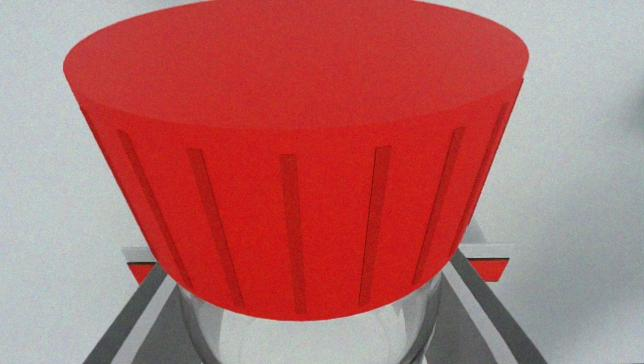

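>>> move:
  target: {"side": "left", "x": 0.272, "y": 0.376, "z": 1.248, "quat_wxyz": [0.5417, 0.4545, -0.4545, -0.5417]}
  min_time_s: 0.5

>>> move:
  target: {"side": "left", "x": 0.308, "y": 0.376, "z": 1.248, "quat_wxyz": [0.5417, 0.4545, -0.4545, -0.5417]}
  min_time_s: 0.5

>>> move:
  target: {"side": "left", "x": 0.342, "y": 0.376, "z": 1.246, "quat_wxyz": [0.5417, 0.4545, -0.4545, -0.5417]}
  min_time_s: 0.5

>>> move:
  target: {"side": "left", "x": 0.37, "y": 0.376, "z": 1.238, "quat_wxyz": [0.5417, 0.4545, -0.4545, -0.5417]}
  min_time_s: 0.5

>>> move:
  target: {"side": "left", "x": 0.384, "y": 0.376, "z": 1.223, "quat_wxyz": [0.5417, 0.4545, -0.4545, -0.5417]}
  min_time_s: 0.6

>>> move:
  target: {"side": "left", "x": 0.384, "y": 0.376, "z": 1.2185, "quat_wxyz": [0.5417, 0.4545, -0.4545, -0.5417]}
  min_time_s: 0.35
  cameras: ["left_wrist_camera"]

Scene clock: 82.57 s.
Joint torques (N m): left_arm=[-12.87 15.21 11.47 -2.47 -1.2 -0.55 0.27] | right_arm=[-6.44 -9.62 -9.52 3.47 1.08 -0.65 0.02]
External joint torques (N m): left_arm=[-1.17 0.68 -0.26 0.12 -0.23 -0.15 0.26] | right_arm=[1.17 -0.86 0.07 -0.22 -0.27 0 0.02]
Wrist force (N): left_arm=[1.2 -6.7 -0.1] | right_arm=[2.9 4.2 0.0]
Wrist torque (N m): left_arm=[0.18 0.15 0.02] | right_arm=[-0.15 0.05 -0.32]
Wrist force, peak (N): left_arm=[1.2 -7.8 -0.9] | right_arm=[4.2 4.7 -0.1]
move: done
base_odometry: x=-0.390 y=+2.501 heading=+1.836
lidar_m: 0.46 0.49 0.67 1.32 2.11 3.06 5.38 3.00 2.41 1.69 0.65 0.48
base_status: not commanded
joint_positions: torso_squat_rad=+0.100 torso_shift_rad=+0.000 torso_pitch_rad=+0.000 torso_yaw_rad=+0.000 left_shoulder_pitch_rad=-0.074 left_shoulder_roll_rad=+1.368 left_shoulder_yaw_rad=-0.233 left_elbow_rad=-2.076 left_forearm_roll_rad=+0.002 left_wrist_pitch_rad=+0.578 left_hand_roll_rad=-0.193 left_gripper_m=+0.055 right_shoulder_pitch_rad=+0.676 right_shoulder_roll_rad=-1.725 right_shoulder_yaw_rad=-1.027 right_elbow_rad=-2.380 right_forearm_roll_rad=-0.768 right_wrist_pitch_rad=+0.797 right_hand_roll_rad=+0.331 right_gripper_m=+0.100 head_pan_rad=+0.420 head_tilt_rad=+0.280
joint_status: all done
wheel_motors_off: 0
motor_effort: left_wheel=-11(11) right_wheel=+3(4)
chest: x=-0.2280 y=-0.0002 z=+1.2864 quat_wxyz=(+1.000, +0.000, +0.000, +0.000)
left_hand: x=+0.2719 y=+0.3760 z=+1.2481 quat_wxyz=(+0.542, +0.455, -0.455, -0.542)
left_hand_status: reached (checked arc that bows 9 mm and turns the hand up to 1 deg, planned for 0.6 s): 0 mm and 0.0 deg off.
right_hand: x=+0.1995 y=-0.3395 z=+1.4342 quat_wxyz=(+0.541, -0.456, -0.457, +0.539)
pictures: none

Scene clock: 83.87 s.
Joint torques (N m): left_arm=[-14.8 15.79 11.93 -2.59 -1.11 -0.81 0.28] | right_arm=[-6.75 -9.64 -8.96 3.26 1.31 -0.51 0.2]
External joint torques (N m): left_arm=[-0.98 0.95 -0.1 0.23 -0.22 -0.21 0.27] | right_arm=[0.86 -0.89 0.62 -0.43 -0.04 0.14 0.21]
Wrist force (N): left_arm=[0.9 -6.6 -0.2] | right_arm=[3.3 4.9 0.1]
Wrist torque (N m): left_arm=[0.20 0.11 0.03] | right_arm=[-0.23 0.03 -0.32]
Wrist force, peak (N): left_arm=[0.2 -8.0 -0.2] | right_arm=[3.4 5.1 -0.9]
move: done
base_odometry: x=-0.390 y=+2.501 heading=+1.836
lidar_m: 0.46 0.48 0.67 1.33 2.11 3.06 5.38 3.02 2.41 1.69 0.66 0.48
base_status: not commanded
joint_positions: torso_squat_rad=+0.100 torso_shift_rad=+0.000 torso_pitch_rad=+0.000 torso_yaw_rad=+0.000 left_shoulder_pitch_rad=-0.265 left_shoulder_roll_rad=+1.301 left_shoulder_yaw_rad=-0.349 left_elbow_rad=-1.927 left_forearm_roll_rad=+0.076 left_wrist_pitch_rad=+0.551 left_hand_roll_rad=-0.295 left_gripper_m=+0.055 right_shoulder_pitch_rad=+0.676 right_shoulder_roll_rad=-1.725 right_shoulder_yaw_rad=-1.027 right_elbow_rad=-2.380 right_forearm_roll_rad=-0.768 right_wrist_pitch_rad=+0.797 right_hand_roll_rad=+0.331 right_gripper_m=+0.100 head_pan_rad=+0.420 head_tilt_rad=+0.280
joint_status: all done
wheel_motors_off: 0
motor_effort: left_wheel=-11(11) right_wheel=+3(4)
chest: x=-0.2280 y=-0.0002 z=+1.2864 quat_wxyz=(+1.000, +0.000, +0.000, +0.000)
left_hand: x=+0.3080 y=+0.3760 z=+1.2481 quat_wxyz=(+0.542, +0.455, -0.455, -0.542)
left_hand_status: reached (checked arc that bows 7 mm and turns the hand up to 1 deg, planned for 0.5 s): 0 mm and 0.0 deg off.
right_hand: x=+0.1995 y=-0.3395 z=+1.4342 quat_wxyz=(+0.541, -0.456, -0.457, +0.539)
pictures: none

Scene clock: 84.70 s.
Joint torques (N m): left_arm=[-16.86 15.77 11.74 -2.72 -1.12 -0.97 0.3] | right_arm=[-7.12 -9.56 -9.27 3.45 1.39 -0.6 -0.14]
External joint torques (N m): left_arm=[-1.1 0.96 -0.33 0.44 -0.32 -0.19 0.29] | right_arm=[0.49 -0.8 0.32 -0.24 0.04 0.05 -0.14]
Wrist force (N): left_arm=[0.8 -6.2 -0.4] | right_arm=[3.0 4.6 0.4]
Wrist torque (N m): left_arm=[0.14 0.10 0.03] | right_arm=[-0.22 0.05 -0.35]
Wrist force, peak (N): left_arm=[1.7 -7.6 -1.0] | right_arm=[3.0 5.2 -0.4]
move: done
base_odometry: x=-0.390 y=+2.501 heading=+1.836
lidar_m: 0.46 0.48 0.68 1.32 2.12 3.07 5.38 3.01 2.42 1.70 0.65 0.48
base_status: not commanded
joint_positions: torso_squat_rad=+0.100 torso_shift_rad=+0.000 torso_pitch_rad=+0.000 torso_yaw_rad=+0.000 left_shoulder_pitch_rad=-0.412 left_shoulder_roll_rad=+1.225 left_shoulder_yaw_rad=-0.429 left_elbow_rad=-1.773 left_forearm_roll_rad=+0.130 left_wrist_pitch_rad=+0.514 left_hand_roll_rad=-0.388 left_gripper_m=+0.055 right_shoulder_pitch_rad=+0.676 right_shoulder_roll_rad=-1.725 right_shoulder_yaw_rad=-1.027 right_elbow_rad=-2.380 right_forearm_roll_rad=-0.768 right_wrist_pitch_rad=+0.797 right_hand_roll_rad=+0.331 right_gripper_m=+0.100 head_pan_rad=+0.420 head_tilt_rad=+0.280
joint_status: all done
wheel_motors_off: 0
motor_effort: left_wheel=-11(11) right_wheel=+3(4)
chest: x=-0.2280 y=-0.0002 z=+1.2864 quat_wxyz=(+1.000, +0.000, +0.000, +0.000)
left_hand: x=+0.3413 y=+0.3759 z=+1.2464 quat_wxyz=(+0.541, +0.455, -0.455, -0.541)
left_hand_status: reached (checked arc that bows 6 mm and turns the hand up to 1 deg, planned for 0.5 s): 1 mm and 0.1 deg off.
right_hand: x=+0.1995 y=-0.3394 z=+1.4342 quat_wxyz=(+0.541, -0.456, -0.457, +0.539)
pictures: none

Scene clock: 85.87 s.
Joint torques (N m): left_arm=[-18.86 15.66 11.13 -3.11 -0.74 -1.04 0.15] | right_arm=[-7.15 -9.74 -9.37 3.51 1.17 -0.71 0.03]
External joint torques (N m): left_arm=[-1.46 1.01 -0.71 0.46 -0.06 -0.14 0.13] | right_arm=[0.46 -0.99 0.21 -0.17 -0.18 -0.06 0.04]
Wrist force (N): left_arm=[1.2 -6.6 -0.5] | right_arm=[4.3 4.6 -0.1]
Wrist torque (N m): left_arm=[0.18 0.15 0.03] | right_arm=[-0.18 0.20 -0.36]
Wrist force, peak (N): left_arm=[1.9 -7.8 0.0] | right_arm=[4.3 4.9 -1.0]
move: done
base_odometry: x=-0.390 y=+2.501 heading=+1.836
lidar_m: 0.46 0.49 0.68 1.32 2.11 3.06 5.38 3.01 2.42 1.68 0.65 0.47
base_status: not commanded
joint_positions: torso_squat_rad=+0.100 torso_shift_rad=+0.000 torso_pitch_rad=+0.000 torso_yaw_rad=+0.000 left_shoulder_pitch_rad=-0.517 left_shoulder_roll_rad=+1.148 left_shoulder_yaw_rad=-0.488 left_elbow_rad=-1.622 left_forearm_roll_rad=+0.155 left_wrist_pitch_rad=+0.464 left_hand_roll_rad=-0.456 left_gripper_m=+0.055 right_shoulder_pitch_rad=+0.676 right_shoulder_roll_rad=-1.725 right_shoulder_yaw_rad=-1.027 right_elbow_rad=-2.380 right_forearm_roll_rad=-0.768 right_wrist_pitch_rad=+0.797 right_hand_roll_rad=+0.331 right_gripper_m=+0.100 head_pan_rad=+0.420 head_tilt_rad=+0.280
joint_status: all done
wheel_motors_off: 0
motor_effort: left_wheel=-11(11) right_wheel=+2(4)
chest: x=-0.2280 y=-0.0002 z=+1.2864 quat_wxyz=(+1.000, +0.000, +0.000, +0.000)
left_hand: x=+0.3696 y=+0.3760 z=+1.2383 quat_wxyz=(+0.542, +0.455, -0.455, -0.541)
left_hand_status: reached (checked arc that bows 6 mm and turns the hand up to 1 deg, planned for 0.5 s): 1 mm and 0.1 deg off.
right_hand: x=+0.1995 y=-0.3395 z=+1.4342 quat_wxyz=(+0.541, -0.456, -0.457, +0.539)
pictures: none

Scene clock: 86.80 s.
Joint torques (N m): left_arm=[-20.66 15.1 9.9 -3.54 -1 -1.25 0.03] | right_arm=[-6.12 -9.81 -9.27 3.38 1.08 -0.5 0.1]
External joint torques (N m): left_arm=[-2.44 0.59 -1.61 0.43 -0.4 -0.32 0.02] | right_arm=[1.49 -1.05 0.31 -0.31 -0.28 0.15 0.11]
Wrist force (N): left_arm=[0.9 -6.4 -0.4] | right_arm=[3.5 4.5 -0.3]
Wrist torque (N m): left_arm=[0.17 0.11 0.04] | right_arm=[-0.17 0.10 -0.31]
Wrist force, peak (N): left_arm=[1.2 -6.9 -0.6] | right_arm=[3.7 4.9 -0.2]
move: done
base_odometry: x=-0.390 y=+2.501 heading=+1.836
lidar_m: 0.46 0.48 0.68 1.33 2.11 3.06 5.38 3.01 2.41 1.69 0.65 0.48
base_status: not commanded
joint_positions: torso_squat_rad=+0.100 torso_shift_rad=+0.000 torso_pitch_rad=+0.000 torso_yaw_rad=+0.000 left_shoulder_pitch_rad=-0.551 left_shoulder_roll_rad=+1.087 left_shoulder_yaw_rad=-0.512 left_elbow_rad=-1.524 left_forearm_roll_rad=+0.132 left_wrist_pitch_rad=+0.418 left_hand_roll_rad=-0.476 left_gripper_m=+0.055 right_shoulder_pitch_rad=+0.676 right_shoulder_roll_rad=-1.725 right_shoulder_yaw_rad=-1.027 right_elbow_rad=-2.380 right_forearm_roll_rad=-0.768 right_wrist_pitch_rad=+0.797 right_hand_roll_rad=+0.331 right_gripper_m=+0.100 head_pan_rad=+0.420 head_tilt_rad=+0.280
joint_status: all done
wheel_motors_off: 0
motor_effort: left_wheel=-10(11) right_wheel=+2(4)
chest: x=-0.2280 y=-0.0002 z=+1.2864 quat_wxyz=(+1.000, +0.000, +0.000, +0.000)
left_hand: x=+0.3838 y=+0.3761 z=+1.2231 quat_wxyz=(+0.542, +0.455, -0.454, -0.542)
left_hand_status: reached (checked arc that bows 4 mm and turns the hand up to 1 deg, planned for 0.6 s): 0 mm and 0.0 deg off.
right_hand: x=+0.1995 y=-0.3394 z=+1.4342 quat_wxyz=(+0.541, -0.456, -0.457, +0.539)
pictures: none

Scene clock: 87.47 s.
Joint torques (N m): left_arm=[-19.18 14.71 13.67 -3.76 -0.97 -1.33 0.61] | right_arm=[-7.08 -9.7 -8.99 3.48 1.2 -0.63 0.1]
External joint torques (N m): left_arm=[-0.97 0.23 2.22 0.33 -0.38 -0.4 0.6] | right_arm=[0.53 -0.94 0.59 -0.2 -0.15 0.02 0.11]
Wrist force (N): left_arm=[0.9 -6.7 -0.5] | right_arm=[3.1 4.5 -0.7]
Wrist torque (N m): left_arm=[0.19 0.12 -0.08] | right_arm=[-0.18 0.05 -0.30]
Wrist force, peak (N): left_arm=[1.1 -6.9 -0.1] | right_arm=[3.6 5.1 -1.0]
move: done
base_odometry: x=-0.390 y=+2.501 heading=+1.836
lidar_m: 0.46 0.49 0.68 1.32 2.12 3.06 5.37 3.01 2.41 1.70 0.66 0.48
base_status: not commanded
joint_positions: torso_squat_rad=+0.100 torso_shift_rad=+0.000 torso_pitch_rad=+0.000 torso_yaw_rad=+0.000 left_shoulder_pitch_rad=-0.545 left_shoulder_roll_rad=+1.077 left_shoulder_yaw_rad=-0.509 left_elbow_rad=-1.516 left_forearm_roll_rad=+0.120 left_wrist_pitch_rad=+0.411 left_hand_roll_rad=-0.475 left_gripper_m=+0.055 right_shoulder_pitch_rad=+0.676 right_shoulder_roll_rad=-1.725 right_shoulder_yaw_rad=-1.027 right_elbow_rad=-2.380 right_forearm_roll_rad=-0.768 right_wrist_pitch_rad=+0.797 right_hand_roll_rad=+0.331 right_gripper_m=+0.100 head_pan_rad=+0.420 head_tilt_rad=+0.280
joint_status: all done
wheel_motors_off: 0
motor_effort: left_wheel=-10(11) right_wheel=+3(4)
chest: x=-0.2280 y=-0.0002 z=+1.2864 quat_wxyz=(+1.000, +0.000, +0.000, +0.000)
left_hand: x=+0.3839 y=+0.3759 z=+1.2185 quat_wxyz=(+0.542, +0.454, -0.454, -0.542)
left_hand_status: reached (checked arc that bows 0 mm and turns the hand up to 0 deg, planned for 0.3 s): 0 mm and 0.0 deg off.
right_hand: x=+0.1995 y=-0.3394 z=+1.4342 quat_wxyz=(+0.541, -0.456, -0.457, +0.539)
left_wrist_camera: T_world_to_cam=[[-0.03658, -0.99933, 0.00082, 0.3877], [-0.61372, 0.02182, -0.78922, 1.21639], [0.78868, -0.02938, -0.61411, 0.53076]] pos_world=[0.34211, 0.3765, 1.28563]

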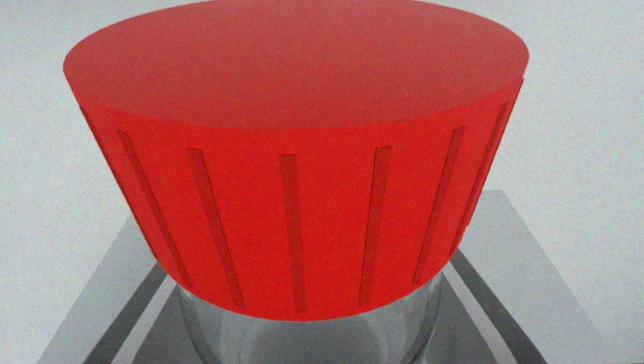

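>>> move:
  target: {"side": "left", "x": 0.384, "y": 0.376, "z": 1.2158, "quat_wxyz": [0.5417, 0.4545, -0.4545, -0.5417]}
  min_time_s: 0.35

>>> move:
  target: {"side": "left", "x": 0.384, "y": 0.376, "z": 1.2138, "quat_wxyz": [0.5417, 0.4545, -0.4545, -0.5417]}
  min_time_s: 0.35

Scene clock: 88.60 s.
Joint torques (N m): left_arm=[-16.1 12.2 10.29 -2.83 -0.44 -0.94 0.54] | right_arm=[-6.48 -9.6 -9.08 3.28 1.12 -0.36 0.03]
External joint torques (N m): left_arm=[2.11 -2.26 -1.12 1.33 0.14 0 0.53] | right_arm=[1.13 -0.84 0.51 -0.41 -0.23 0.29 0.04]
Wrist force (N): left_arm=[-0.2 -0.4 3.3] | right_arm=[2.8 3.5 -0.4]
Wrist torque (N m): left_arm=[0.14 0.00 0.01] | right_arm=[-0.07 0.03 -0.29]
Wrist force, peak (N): left_arm=[1.1 -6.5 -0.7] | right_arm=[3.9 4.7 0.0]
move: done
base_odometry: x=-0.390 y=+2.501 heading=+1.836
lidar_m: 0.46 0.49 0.67 1.32 2.11 3.06 5.38 3.01 2.41 1.69 0.66 0.48
base_status: not commanded
joint_positions: torso_squat_rad=+0.100 torso_shift_rad=+0.000 torso_pitch_rad=+0.000 torso_yaw_rad=+0.000 left_shoulder_pitch_rad=-0.541 left_shoulder_roll_rad=+1.070 left_shoulder_yaw_rad=-0.505 left_elbow_rad=-1.512 left_forearm_roll_rad=+0.111 left_wrist_pitch_rad=+0.406 left_hand_roll_rad=-0.474 left_gripper_m=+0.055 right_shoulder_pitch_rad=+0.676 right_shoulder_roll_rad=-1.725 right_shoulder_yaw_rad=-1.027 right_elbow_rad=-2.380 right_forearm_roll_rad=-0.768 right_wrist_pitch_rad=+0.797 right_hand_roll_rad=+0.331 right_gripper_m=+0.100 head_pan_rad=+0.420 head_tilt_rad=+0.280
joint_status: all done
wheel_motors_off: 0
motor_effort: left_wheel=-10(11) right_wheel=+4(4)
chest: x=-0.2280 y=-0.0002 z=+1.2864 quat_wxyz=(+1.000, +0.000, +0.000, +0.000)
left_hand: x=+0.3841 y=+0.3761 z=+1.2168 quat_wxyz=(+0.541, +0.455, -0.455, -0.542)
left_hand_status: reached (checked arc that bows 0 mm and turns the hand up to 0 deg, planned for 0.3 s): 1 mm and 0.1 deg off.
right_hand: x=+0.1995 y=-0.3395 z=+1.4342 quat_wxyz=(+0.541, -0.456, -0.457, +0.539)
pictures: none

Scene clock: 89.27 s.
Joint torques (N m): left_arm=[-12.47 10.46 7.32 -1.85 -0.11 -0.4 0.34] | right_arm=[-6.77 -9.83 -8.97 3.32 1.14 -0.48 -0.05]
External joint torques (N m): left_arm=[5.75 -4 -4.06 2.35 0.47 0.52 0.33] | right_arm=[0.84 -1.07 0.61 -0.37 -0.21 0.17 -0.04]
Wrist force (N): left_arm=[-0.7 5.5 6.7] | right_arm=[3.3 4.5 -1.1]
Wrist torque (N m): left_arm=[0.04 0.01 0.08] | right_arm=[-0.18 0.08 -0.30]
Wrist force, peak (N): left_arm=[-1.8 6.0 6.9] | right_arm=[4.2 4.5 -0.6]
move: done
base_odometry: x=-0.390 y=+2.501 heading=+1.836
lidar_m: 0.46 0.49 0.68 1.33 2.12 3.07 5.38 3.00 2.42 1.70 0.66 0.47
base_status: not commanded
joint_positions: torso_squat_rad=+0.100 torso_shift_rad=+0.000 torso_pitch_rad=+0.000 torso_yaw_rad=+0.000 left_shoulder_pitch_rad=-0.539 left_shoulder_roll_rad=+1.066 left_shoulder_yaw_rad=-0.503 left_elbow_rad=-1.509 left_forearm_roll_rad=+0.105 left_wrist_pitch_rad=+0.403 left_hand_roll_rad=-0.473 left_gripper_m=+0.055 right_shoulder_pitch_rad=+0.676 right_shoulder_roll_rad=-1.725 right_shoulder_yaw_rad=-1.027 right_elbow_rad=-2.380 right_forearm_roll_rad=-0.768 right_wrist_pitch_rad=+0.797 right_hand_roll_rad=+0.331 right_gripper_m=+0.100 head_pan_rad=+0.420 head_tilt_rad=+0.280
joint_status: all done
wheel_motors_off: 0
motor_effort: left_wheel=-11(11) right_wheel=+3(4)
chest: x=-0.2282 y=-0.0002 z=+1.2864 quat_wxyz=(+1.000, +0.000, +0.000, +0.000)
left_hand: x=+0.3842 y=+0.3761 z=+1.2161 quat_wxyz=(+0.541, +0.456, -0.455, -0.541)
left_hand_status: reached (checked arc that bows 0 mm and turns the hand up to 0 deg, planned for 0.3 s): 2 mm and 0.2 deg off.
right_hand: x=+0.1993 y=-0.3395 z=+1.4343 quat_wxyz=(+0.541, -0.456, -0.457, +0.539)
pictures: none

>>> move:
  joints: {"left_gripper_m": 0.1}

>>> move:
  target: {"side": "left", "x": 0.345, "y": 0.376, "z": 1.226, "quat_wxyz": [0.5417, 0.4545, -0.4545, -0.5417]}
  min_time_s: 0.5

>>> move:
  target: {"side": "left", "x": 0.29, "y": 0.376, "z": 1.235, "quat_wxyz": [0.5417, 0.4545, -0.4545, -0.5417]}
  min_time_s: 0.6

>>> move:
  target: {"side": "left", "x": 0.17, "y": 0.38, "z": 1.27, "quat_wxyz": [0.5417, 0.4545, -0.4545, -0.5417]}
  min_time_s: 0.9
  cameras: ["left_wrist_camera"]

>>> move:
  target: {"side": "right", "x": 0.29, "y": -0.452, "z": 1.426, "quat_wxyz": [0.5417, -0.4545, -0.4545, 0.5417]}
  min_time_s: 0.9
  cameras: ["right_wrist_camera"]

>>> move:
  target: {"side": "right", "x": 0.34, "y": -0.452, "z": 1.418, "quat_wxyz": [0.5417, -0.4545, -0.4545, 0.5417]}
  min_time_s: 0.6
  cameras: ["right_wrist_camera"]

Scene clock: 92.13 s.
Joint torques (N m): left_arm=[-17.9 13.99 9.22 -3.24 -0.49 -0.8 0.34] | right_arm=[-6.29 -10.1 -9.1 3.21 1.22 -0.63 0.23]
External joint torques (N m): left_arm=[0.31 -0.46 -2.15 0.97 0.08 0.13 0.33] | right_arm=[1.32 -1.35 0.48 -0.48 -0.14 0.02 0.24]
Wrist force (N): left_arm=[0.9 -4.9 -0.2] | right_arm=[3.2 4.1 -0.2]
Wrist torque (N m): left_arm=[0.18 0.12 -0.08] | right_arm=[-0.13 0.04 -0.34]
Wrist force, peak (N): left_arm=[-0.9 5.7 7.1] | right_arm=[3.7 5.2 -0.2]
move: done
base_odometry: x=-0.390 y=+2.501 heading=+1.836
lidar_m: 0.46 0.48 0.67 1.32 2.11 3.06 5.38 3.00 2.42 1.69 0.65 0.47
base_status: not commanded
joint_positions: torso_squat_rad=+0.100 torso_shift_rad=+0.000 torso_pitch_rad=+0.000 torso_yaw_rad=+0.000 left_shoulder_pitch_rad=-0.537 left_shoulder_roll_rad=+1.065 left_shoulder_yaw_rad=-0.503 left_elbow_rad=-1.508 left_forearm_roll_rad=+0.105 left_wrist_pitch_rad=+0.403 left_hand_roll_rad=-0.473 left_gripper_m=+0.100 right_shoulder_pitch_rad=+0.676 right_shoulder_roll_rad=-1.725 right_shoulder_yaw_rad=-1.027 right_elbow_rad=-2.380 right_forearm_roll_rad=-0.768 right_wrist_pitch_rad=+0.797 right_hand_roll_rad=+0.331 right_gripper_m=+0.100 head_pan_rad=+0.420 head_tilt_rad=+0.280
joint_status: all done
wheel_motors_off: 0
motor_effort: left_wheel=-11(11) right_wheel=+4(4)
chest: x=-0.2281 y=-0.0002 z=+1.2864 quat_wxyz=(+1.000, +0.000, +0.000, +0.000)
left_hand: x=+0.3840 y=+0.3761 z=+1.2146 quat_wxyz=(+0.541, +0.455, -0.455, -0.542)
right_hand: x=+0.1994 y=-0.3395 z=+1.4343 quat_wxyz=(+0.541, -0.456, -0.457, +0.539)
pictures: none

Scene clock: 93.30 s.
Joint torques (N m): left_arm=[-16.6 15.25 12.12 -4.59 -0.77 -0.99 0.42] | right_arm=[-6.75 -10.07 -9.04 3.4 1.18 -0.53 0]
External joint torques (N m): left_arm=[-0.61 0.56 0.26 -0.89 -0.04 -0.2 0.4] | right_arm=[0.86 -1.32 0.55 -0.29 -0.17 0.12 0.01]
Wrist force (N): left_arm=[1.0 -4.9 -0.2] | right_arm=[2.7 4.5 0.1]
Wrist torque (N m): left_arm=[0.17 0.12 -0.10] | right_arm=[-0.12 0.04 -0.30]
Wrist force, peak (N): left_arm=[2.3 -5.2 -0.6] | right_arm=[3.6 4.9 -0.3]
move: done
base_odometry: x=-0.390 y=+2.501 heading=+1.836
lidar_m: 0.46 0.48 0.68 1.32 2.11 3.06 5.38 3.01 2.42 1.69 0.65 0.48
base_status: not commanded
joint_positions: torso_squat_rad=+0.100 torso_shift_rad=+0.000 torso_pitch_rad=+0.000 torso_yaw_rad=+0.000 left_shoulder_pitch_rad=-0.401 left_shoulder_roll_rad=+1.170 left_shoulder_yaw_rad=-0.435 left_elbow_rad=-1.724 left_forearm_roll_rad=+0.083 left_wrist_pitch_rad=+0.479 left_hand_roll_rad=-0.395 left_gripper_m=+0.100 right_shoulder_pitch_rad=+0.676 right_shoulder_roll_rad=-1.725 right_shoulder_yaw_rad=-1.027 right_elbow_rad=-2.380 right_forearm_roll_rad=-0.768 right_wrist_pitch_rad=+0.797 right_hand_roll_rad=+0.331 right_gripper_m=+0.100 head_pan_rad=+0.420 head_tilt_rad=+0.280
joint_status: all done
wheel_motors_off: 0
motor_effort: left_wheel=-11(11) right_wheel=+3(4)
chest: x=-0.2281 y=-0.0002 z=+1.2864 quat_wxyz=(+1.000, +0.000, +0.000, +0.000)
left_hand: x=+0.3460 y=+0.3759 z=+1.2262 quat_wxyz=(+0.541, +0.454, -0.454, -0.543)
left_hand_status: reached (checked arc that bows 10 mm and turns the hand up to 1 deg, planned for 0.5 s): 1 mm and 0.2 deg off.
right_hand: x=+0.1994 y=-0.3395 z=+1.4342 quat_wxyz=(+0.541, -0.456, -0.457, +0.539)
pictures: none

Scene clock: 94.33 s.
Joint torques (N m): left_arm=[-13.74 15.63 12.16 -3.49 -0.84 -0.74 0.28] | right_arm=[-6.32 -9.4 -9.17 3.33 1.35 -0.53 0.06]
External joint torques (N m): left_arm=[-1 1 0.34 -0.4 0.07 -0.25 0.26] | right_arm=[1.29 -0.64 0.41 -0.36 0 0.12 0.07]
Wrist force (N): left_arm=[0.8 -5.2 -0.1] | right_arm=[2.9 4.4 -0.6]
Wrist torque (N m): left_arm=[0.23 0.11 -0.11] | right_arm=[-0.18 -0.02 -0.34]
Wrist force, peak (N): left_arm=[2.3 -5.7 -0.7] | right_arm=[4.0 4.5 -0.4]
move: done
base_odometry: x=-0.390 y=+2.501 heading=+1.836
lidar_m: 0.46 0.48 0.68 1.32 2.11 3.07 5.38 3.01 2.41 1.70 0.65 0.48
base_status: not commanded
joint_positions: torso_squat_rad=+0.100 torso_shift_rad=+0.000 torso_pitch_rad=+0.000 torso_yaw_rad=+0.000 left_shoulder_pitch_rad=-0.161 left_shoulder_roll_rad=+1.301 left_shoulder_yaw_rad=-0.304 left_elbow_rad=-1.986 left_forearm_roll_rad=-0.003 left_wrist_pitch_rad=+0.553 left_hand_roll_rad=-0.241 left_gripper_m=+0.100 right_shoulder_pitch_rad=+0.676 right_shoulder_roll_rad=-1.725 right_shoulder_yaw_rad=-1.027 right_elbow_rad=-2.380 right_forearm_roll_rad=-0.768 right_wrist_pitch_rad=+0.797 right_hand_roll_rad=+0.331 right_gripper_m=+0.100 head_pan_rad=+0.420 head_tilt_rad=+0.280
joint_status: all done
wheel_motors_off: 0
motor_effort: left_wheel=-11(11) right_wheel=+3(4)
chest: x=-0.2281 y=-0.0002 z=+1.2864 quat_wxyz=(+1.000, +0.000, +0.000, +0.000)
left_hand: x=+0.2901 y=+0.3761 z=+1.2351 quat_wxyz=(+0.542, +0.454, -0.454, -0.542)
left_hand_status: reached (checked arc that bows 11 mm and turns the hand up to 1 deg, planned for 0.6 s): 0 mm and 0.0 deg off.
right_hand: x=+0.1994 y=-0.3395 z=+1.4342 quat_wxyz=(+0.541, -0.456, -0.457, +0.539)
pictures: none

Scene clock: 95.80 s.
Joint torques (N m): left_arm=[-5.8 10.51 9.5 -1.92 -1.06 0.18 0.16] | right_arm=[-6.81 -9.65 -8.57 3.2 1.26 -0.47 0.19]
External joint torques (N m): left_arm=[-0.32 1.49 -0.47 -0.17 -0.06 0.08 0.15] | right_arm=[0.8 -0.89 1.02 -0.49 -0.09 0.18 0.2]
Wrist force (N): left_arm=[0.6 -5.1 -0.1] | right_arm=[3.3 3.7 -0.5]
Wrist torque (N m): left_arm=[0.18 0.08 -0.09] | right_arm=[-0.08 0.07 -0.31]
Wrist force, peak (N): left_arm=[1.1 -6.4 -0.6] | right_arm=[3.9 4.8 -0.6]
move: done
base_odometry: x=-0.390 y=+2.501 heading=+1.836
lidar_m: 0.46 0.49 0.68 1.33 2.11 3.07 5.38 3.01 2.42 1.69 0.66 0.47
base_status: not commanded
joint_positions: torso_squat_rad=+0.100 torso_shift_rad=+0.000 torso_pitch_rad=+0.000 torso_yaw_rad=+0.000 left_shoulder_pitch_rad=+0.755 left_shoulder_roll_rad=+1.459 left_shoulder_yaw_rad=+0.433 left_elbow_rad=-2.447 left_forearm_roll_rad=-0.157 left_wrist_pitch_rad=+0.580 left_hand_roll_rad=+0.054 left_gripper_m=+0.100 right_shoulder_pitch_rad=+0.676 right_shoulder_roll_rad=-1.725 right_shoulder_yaw_rad=-1.027 right_elbow_rad=-2.380 right_forearm_roll_rad=-0.768 right_wrist_pitch_rad=+0.797 right_hand_roll_rad=+0.331 right_gripper_m=+0.100 head_pan_rad=+0.420 head_tilt_rad=+0.280
joint_status: all done
wheel_motors_off: 0
motor_effort: left_wheel=-11(11) right_wheel=+4(4)
chest: x=-0.2281 y=-0.0002 z=+1.2864 quat_wxyz=(+1.000, +0.000, +0.000, +0.000)
left_hand: x=+0.1698 y=+0.3798 z=+1.2705 quat_wxyz=(+0.542, +0.457, -0.455, -0.539)
left_hand_status: reached (checked arc that bows 40 mm and turns the hand up to 4 deg, planned for 1.1 s): 1 mm and 0.4 deg off.
right_hand: x=+0.1995 y=-0.3395 z=+1.4342 quat_wxyz=(+0.541, -0.456, -0.457, +0.539)
left_wrist_camera: T_world_to_cam=[[-0.03109, -0.99952, 0.00057, 0.38312], [-0.60918, 0.0185, -0.79282, 1.13092], [0.79242, -0.02499, -0.60946, 0.72349]] pos_world=[0.12753, 0.3801, 1.33733]

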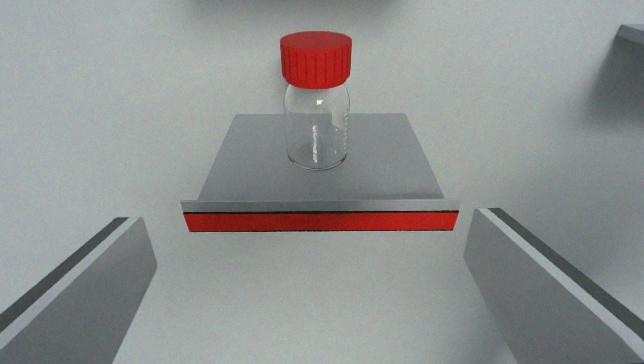

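Scene clock: 97.03 s.
Joint torques (N m): left_arm=[-6.06 10.38 9.41 -1.91 -1 0.14 0.21] | right_arm=[-10.46 -10.04 -9.56 2.92 0.28 -0.64 -0.01]
External joint torques (N m): left_arm=[-0.58 1.35 -0.56 -0.16 0.01 0.05 0.19] | right_arm=[1.15 -1.18 1.9 -0.8 -0.21 0.29 0]
Wrist force (N): left_arm=[0.6 -5.0 0.1] | right_arm=[3.2 4.8 -0.4]
Wrist torque (N m): left_arm=[0.16 0.09 -0.11] | right_arm=[-0.22 0.09 -0.27]
Wrist force, peak (N): left_arm=[1.2 -5.2 -0.1] | right_arm=[4.4 5.8 -0.2]
move: done
base_odometry: x=-0.390 y=+2.501 heading=+1.836
lidar_m: 0.46 0.48 0.67 1.32 2.12 3.07 5.37 3.01 2.41 1.70 0.65 0.48
base_status: not commanded
joint_positions: torso_squat_rad=+0.100 torso_shift_rad=+0.000 torso_pitch_rad=+0.000 torso_yaw_rad=+0.000 left_shoulder_pitch_rad=+0.755 left_shoulder_roll_rad=+1.459 left_shoulder_yaw_rad=+0.433 left_elbow_rad=-2.447 left_forearm_roll_rad=-0.157 left_wrist_pitch_rad=+0.580 left_hand_roll_rad=+0.054 left_gripper_m=+0.100 right_shoulder_pitch_rad=+0.788 right_shoulder_roll_rad=-1.933 right_shoulder_yaw_rad=-0.829 right_elbow_rad=-1.783 right_forearm_roll_rad=-0.870 right_wrist_pitch_rad=+0.262 right_hand_roll_rad=+0.490 right_gripper_m=+0.100 head_pan_rad=+0.420 head_tilt_rad=+0.280
joint_status: all done
wheel_motors_off: 0
motor_effort: left_wheel=-11(12) right_wheel=+3(4)
chest: x=-0.2280 y=-0.0003 z=+1.2864 quat_wxyz=(+1.000, +0.000, +0.000, +0.000)
left_hand: x=+0.1699 y=+0.3797 z=+1.2705 quat_wxyz=(+0.542, +0.457, -0.455, -0.539)
right_hand: x=+0.2893 y=-0.4520 z=+1.4267 quat_wxyz=(+0.542, -0.459, -0.455, +0.538)
right_hand_status: reached (checked arc that bows 21 mm and turns the hand up to 4 deg, planned for 0.9 s): 1 mm and 0.7 deg off.
right_wrist_camera: T_world_to_cam=[[-0.0168, -0.99836, 0.05473, -0.52933], [-0.63304, -0.03176, -0.77347, 1.29929], [0.77394, -0.04764, -0.63147, 0.72762]] pos_world=[0.25049, -0.45254, 1.4934]

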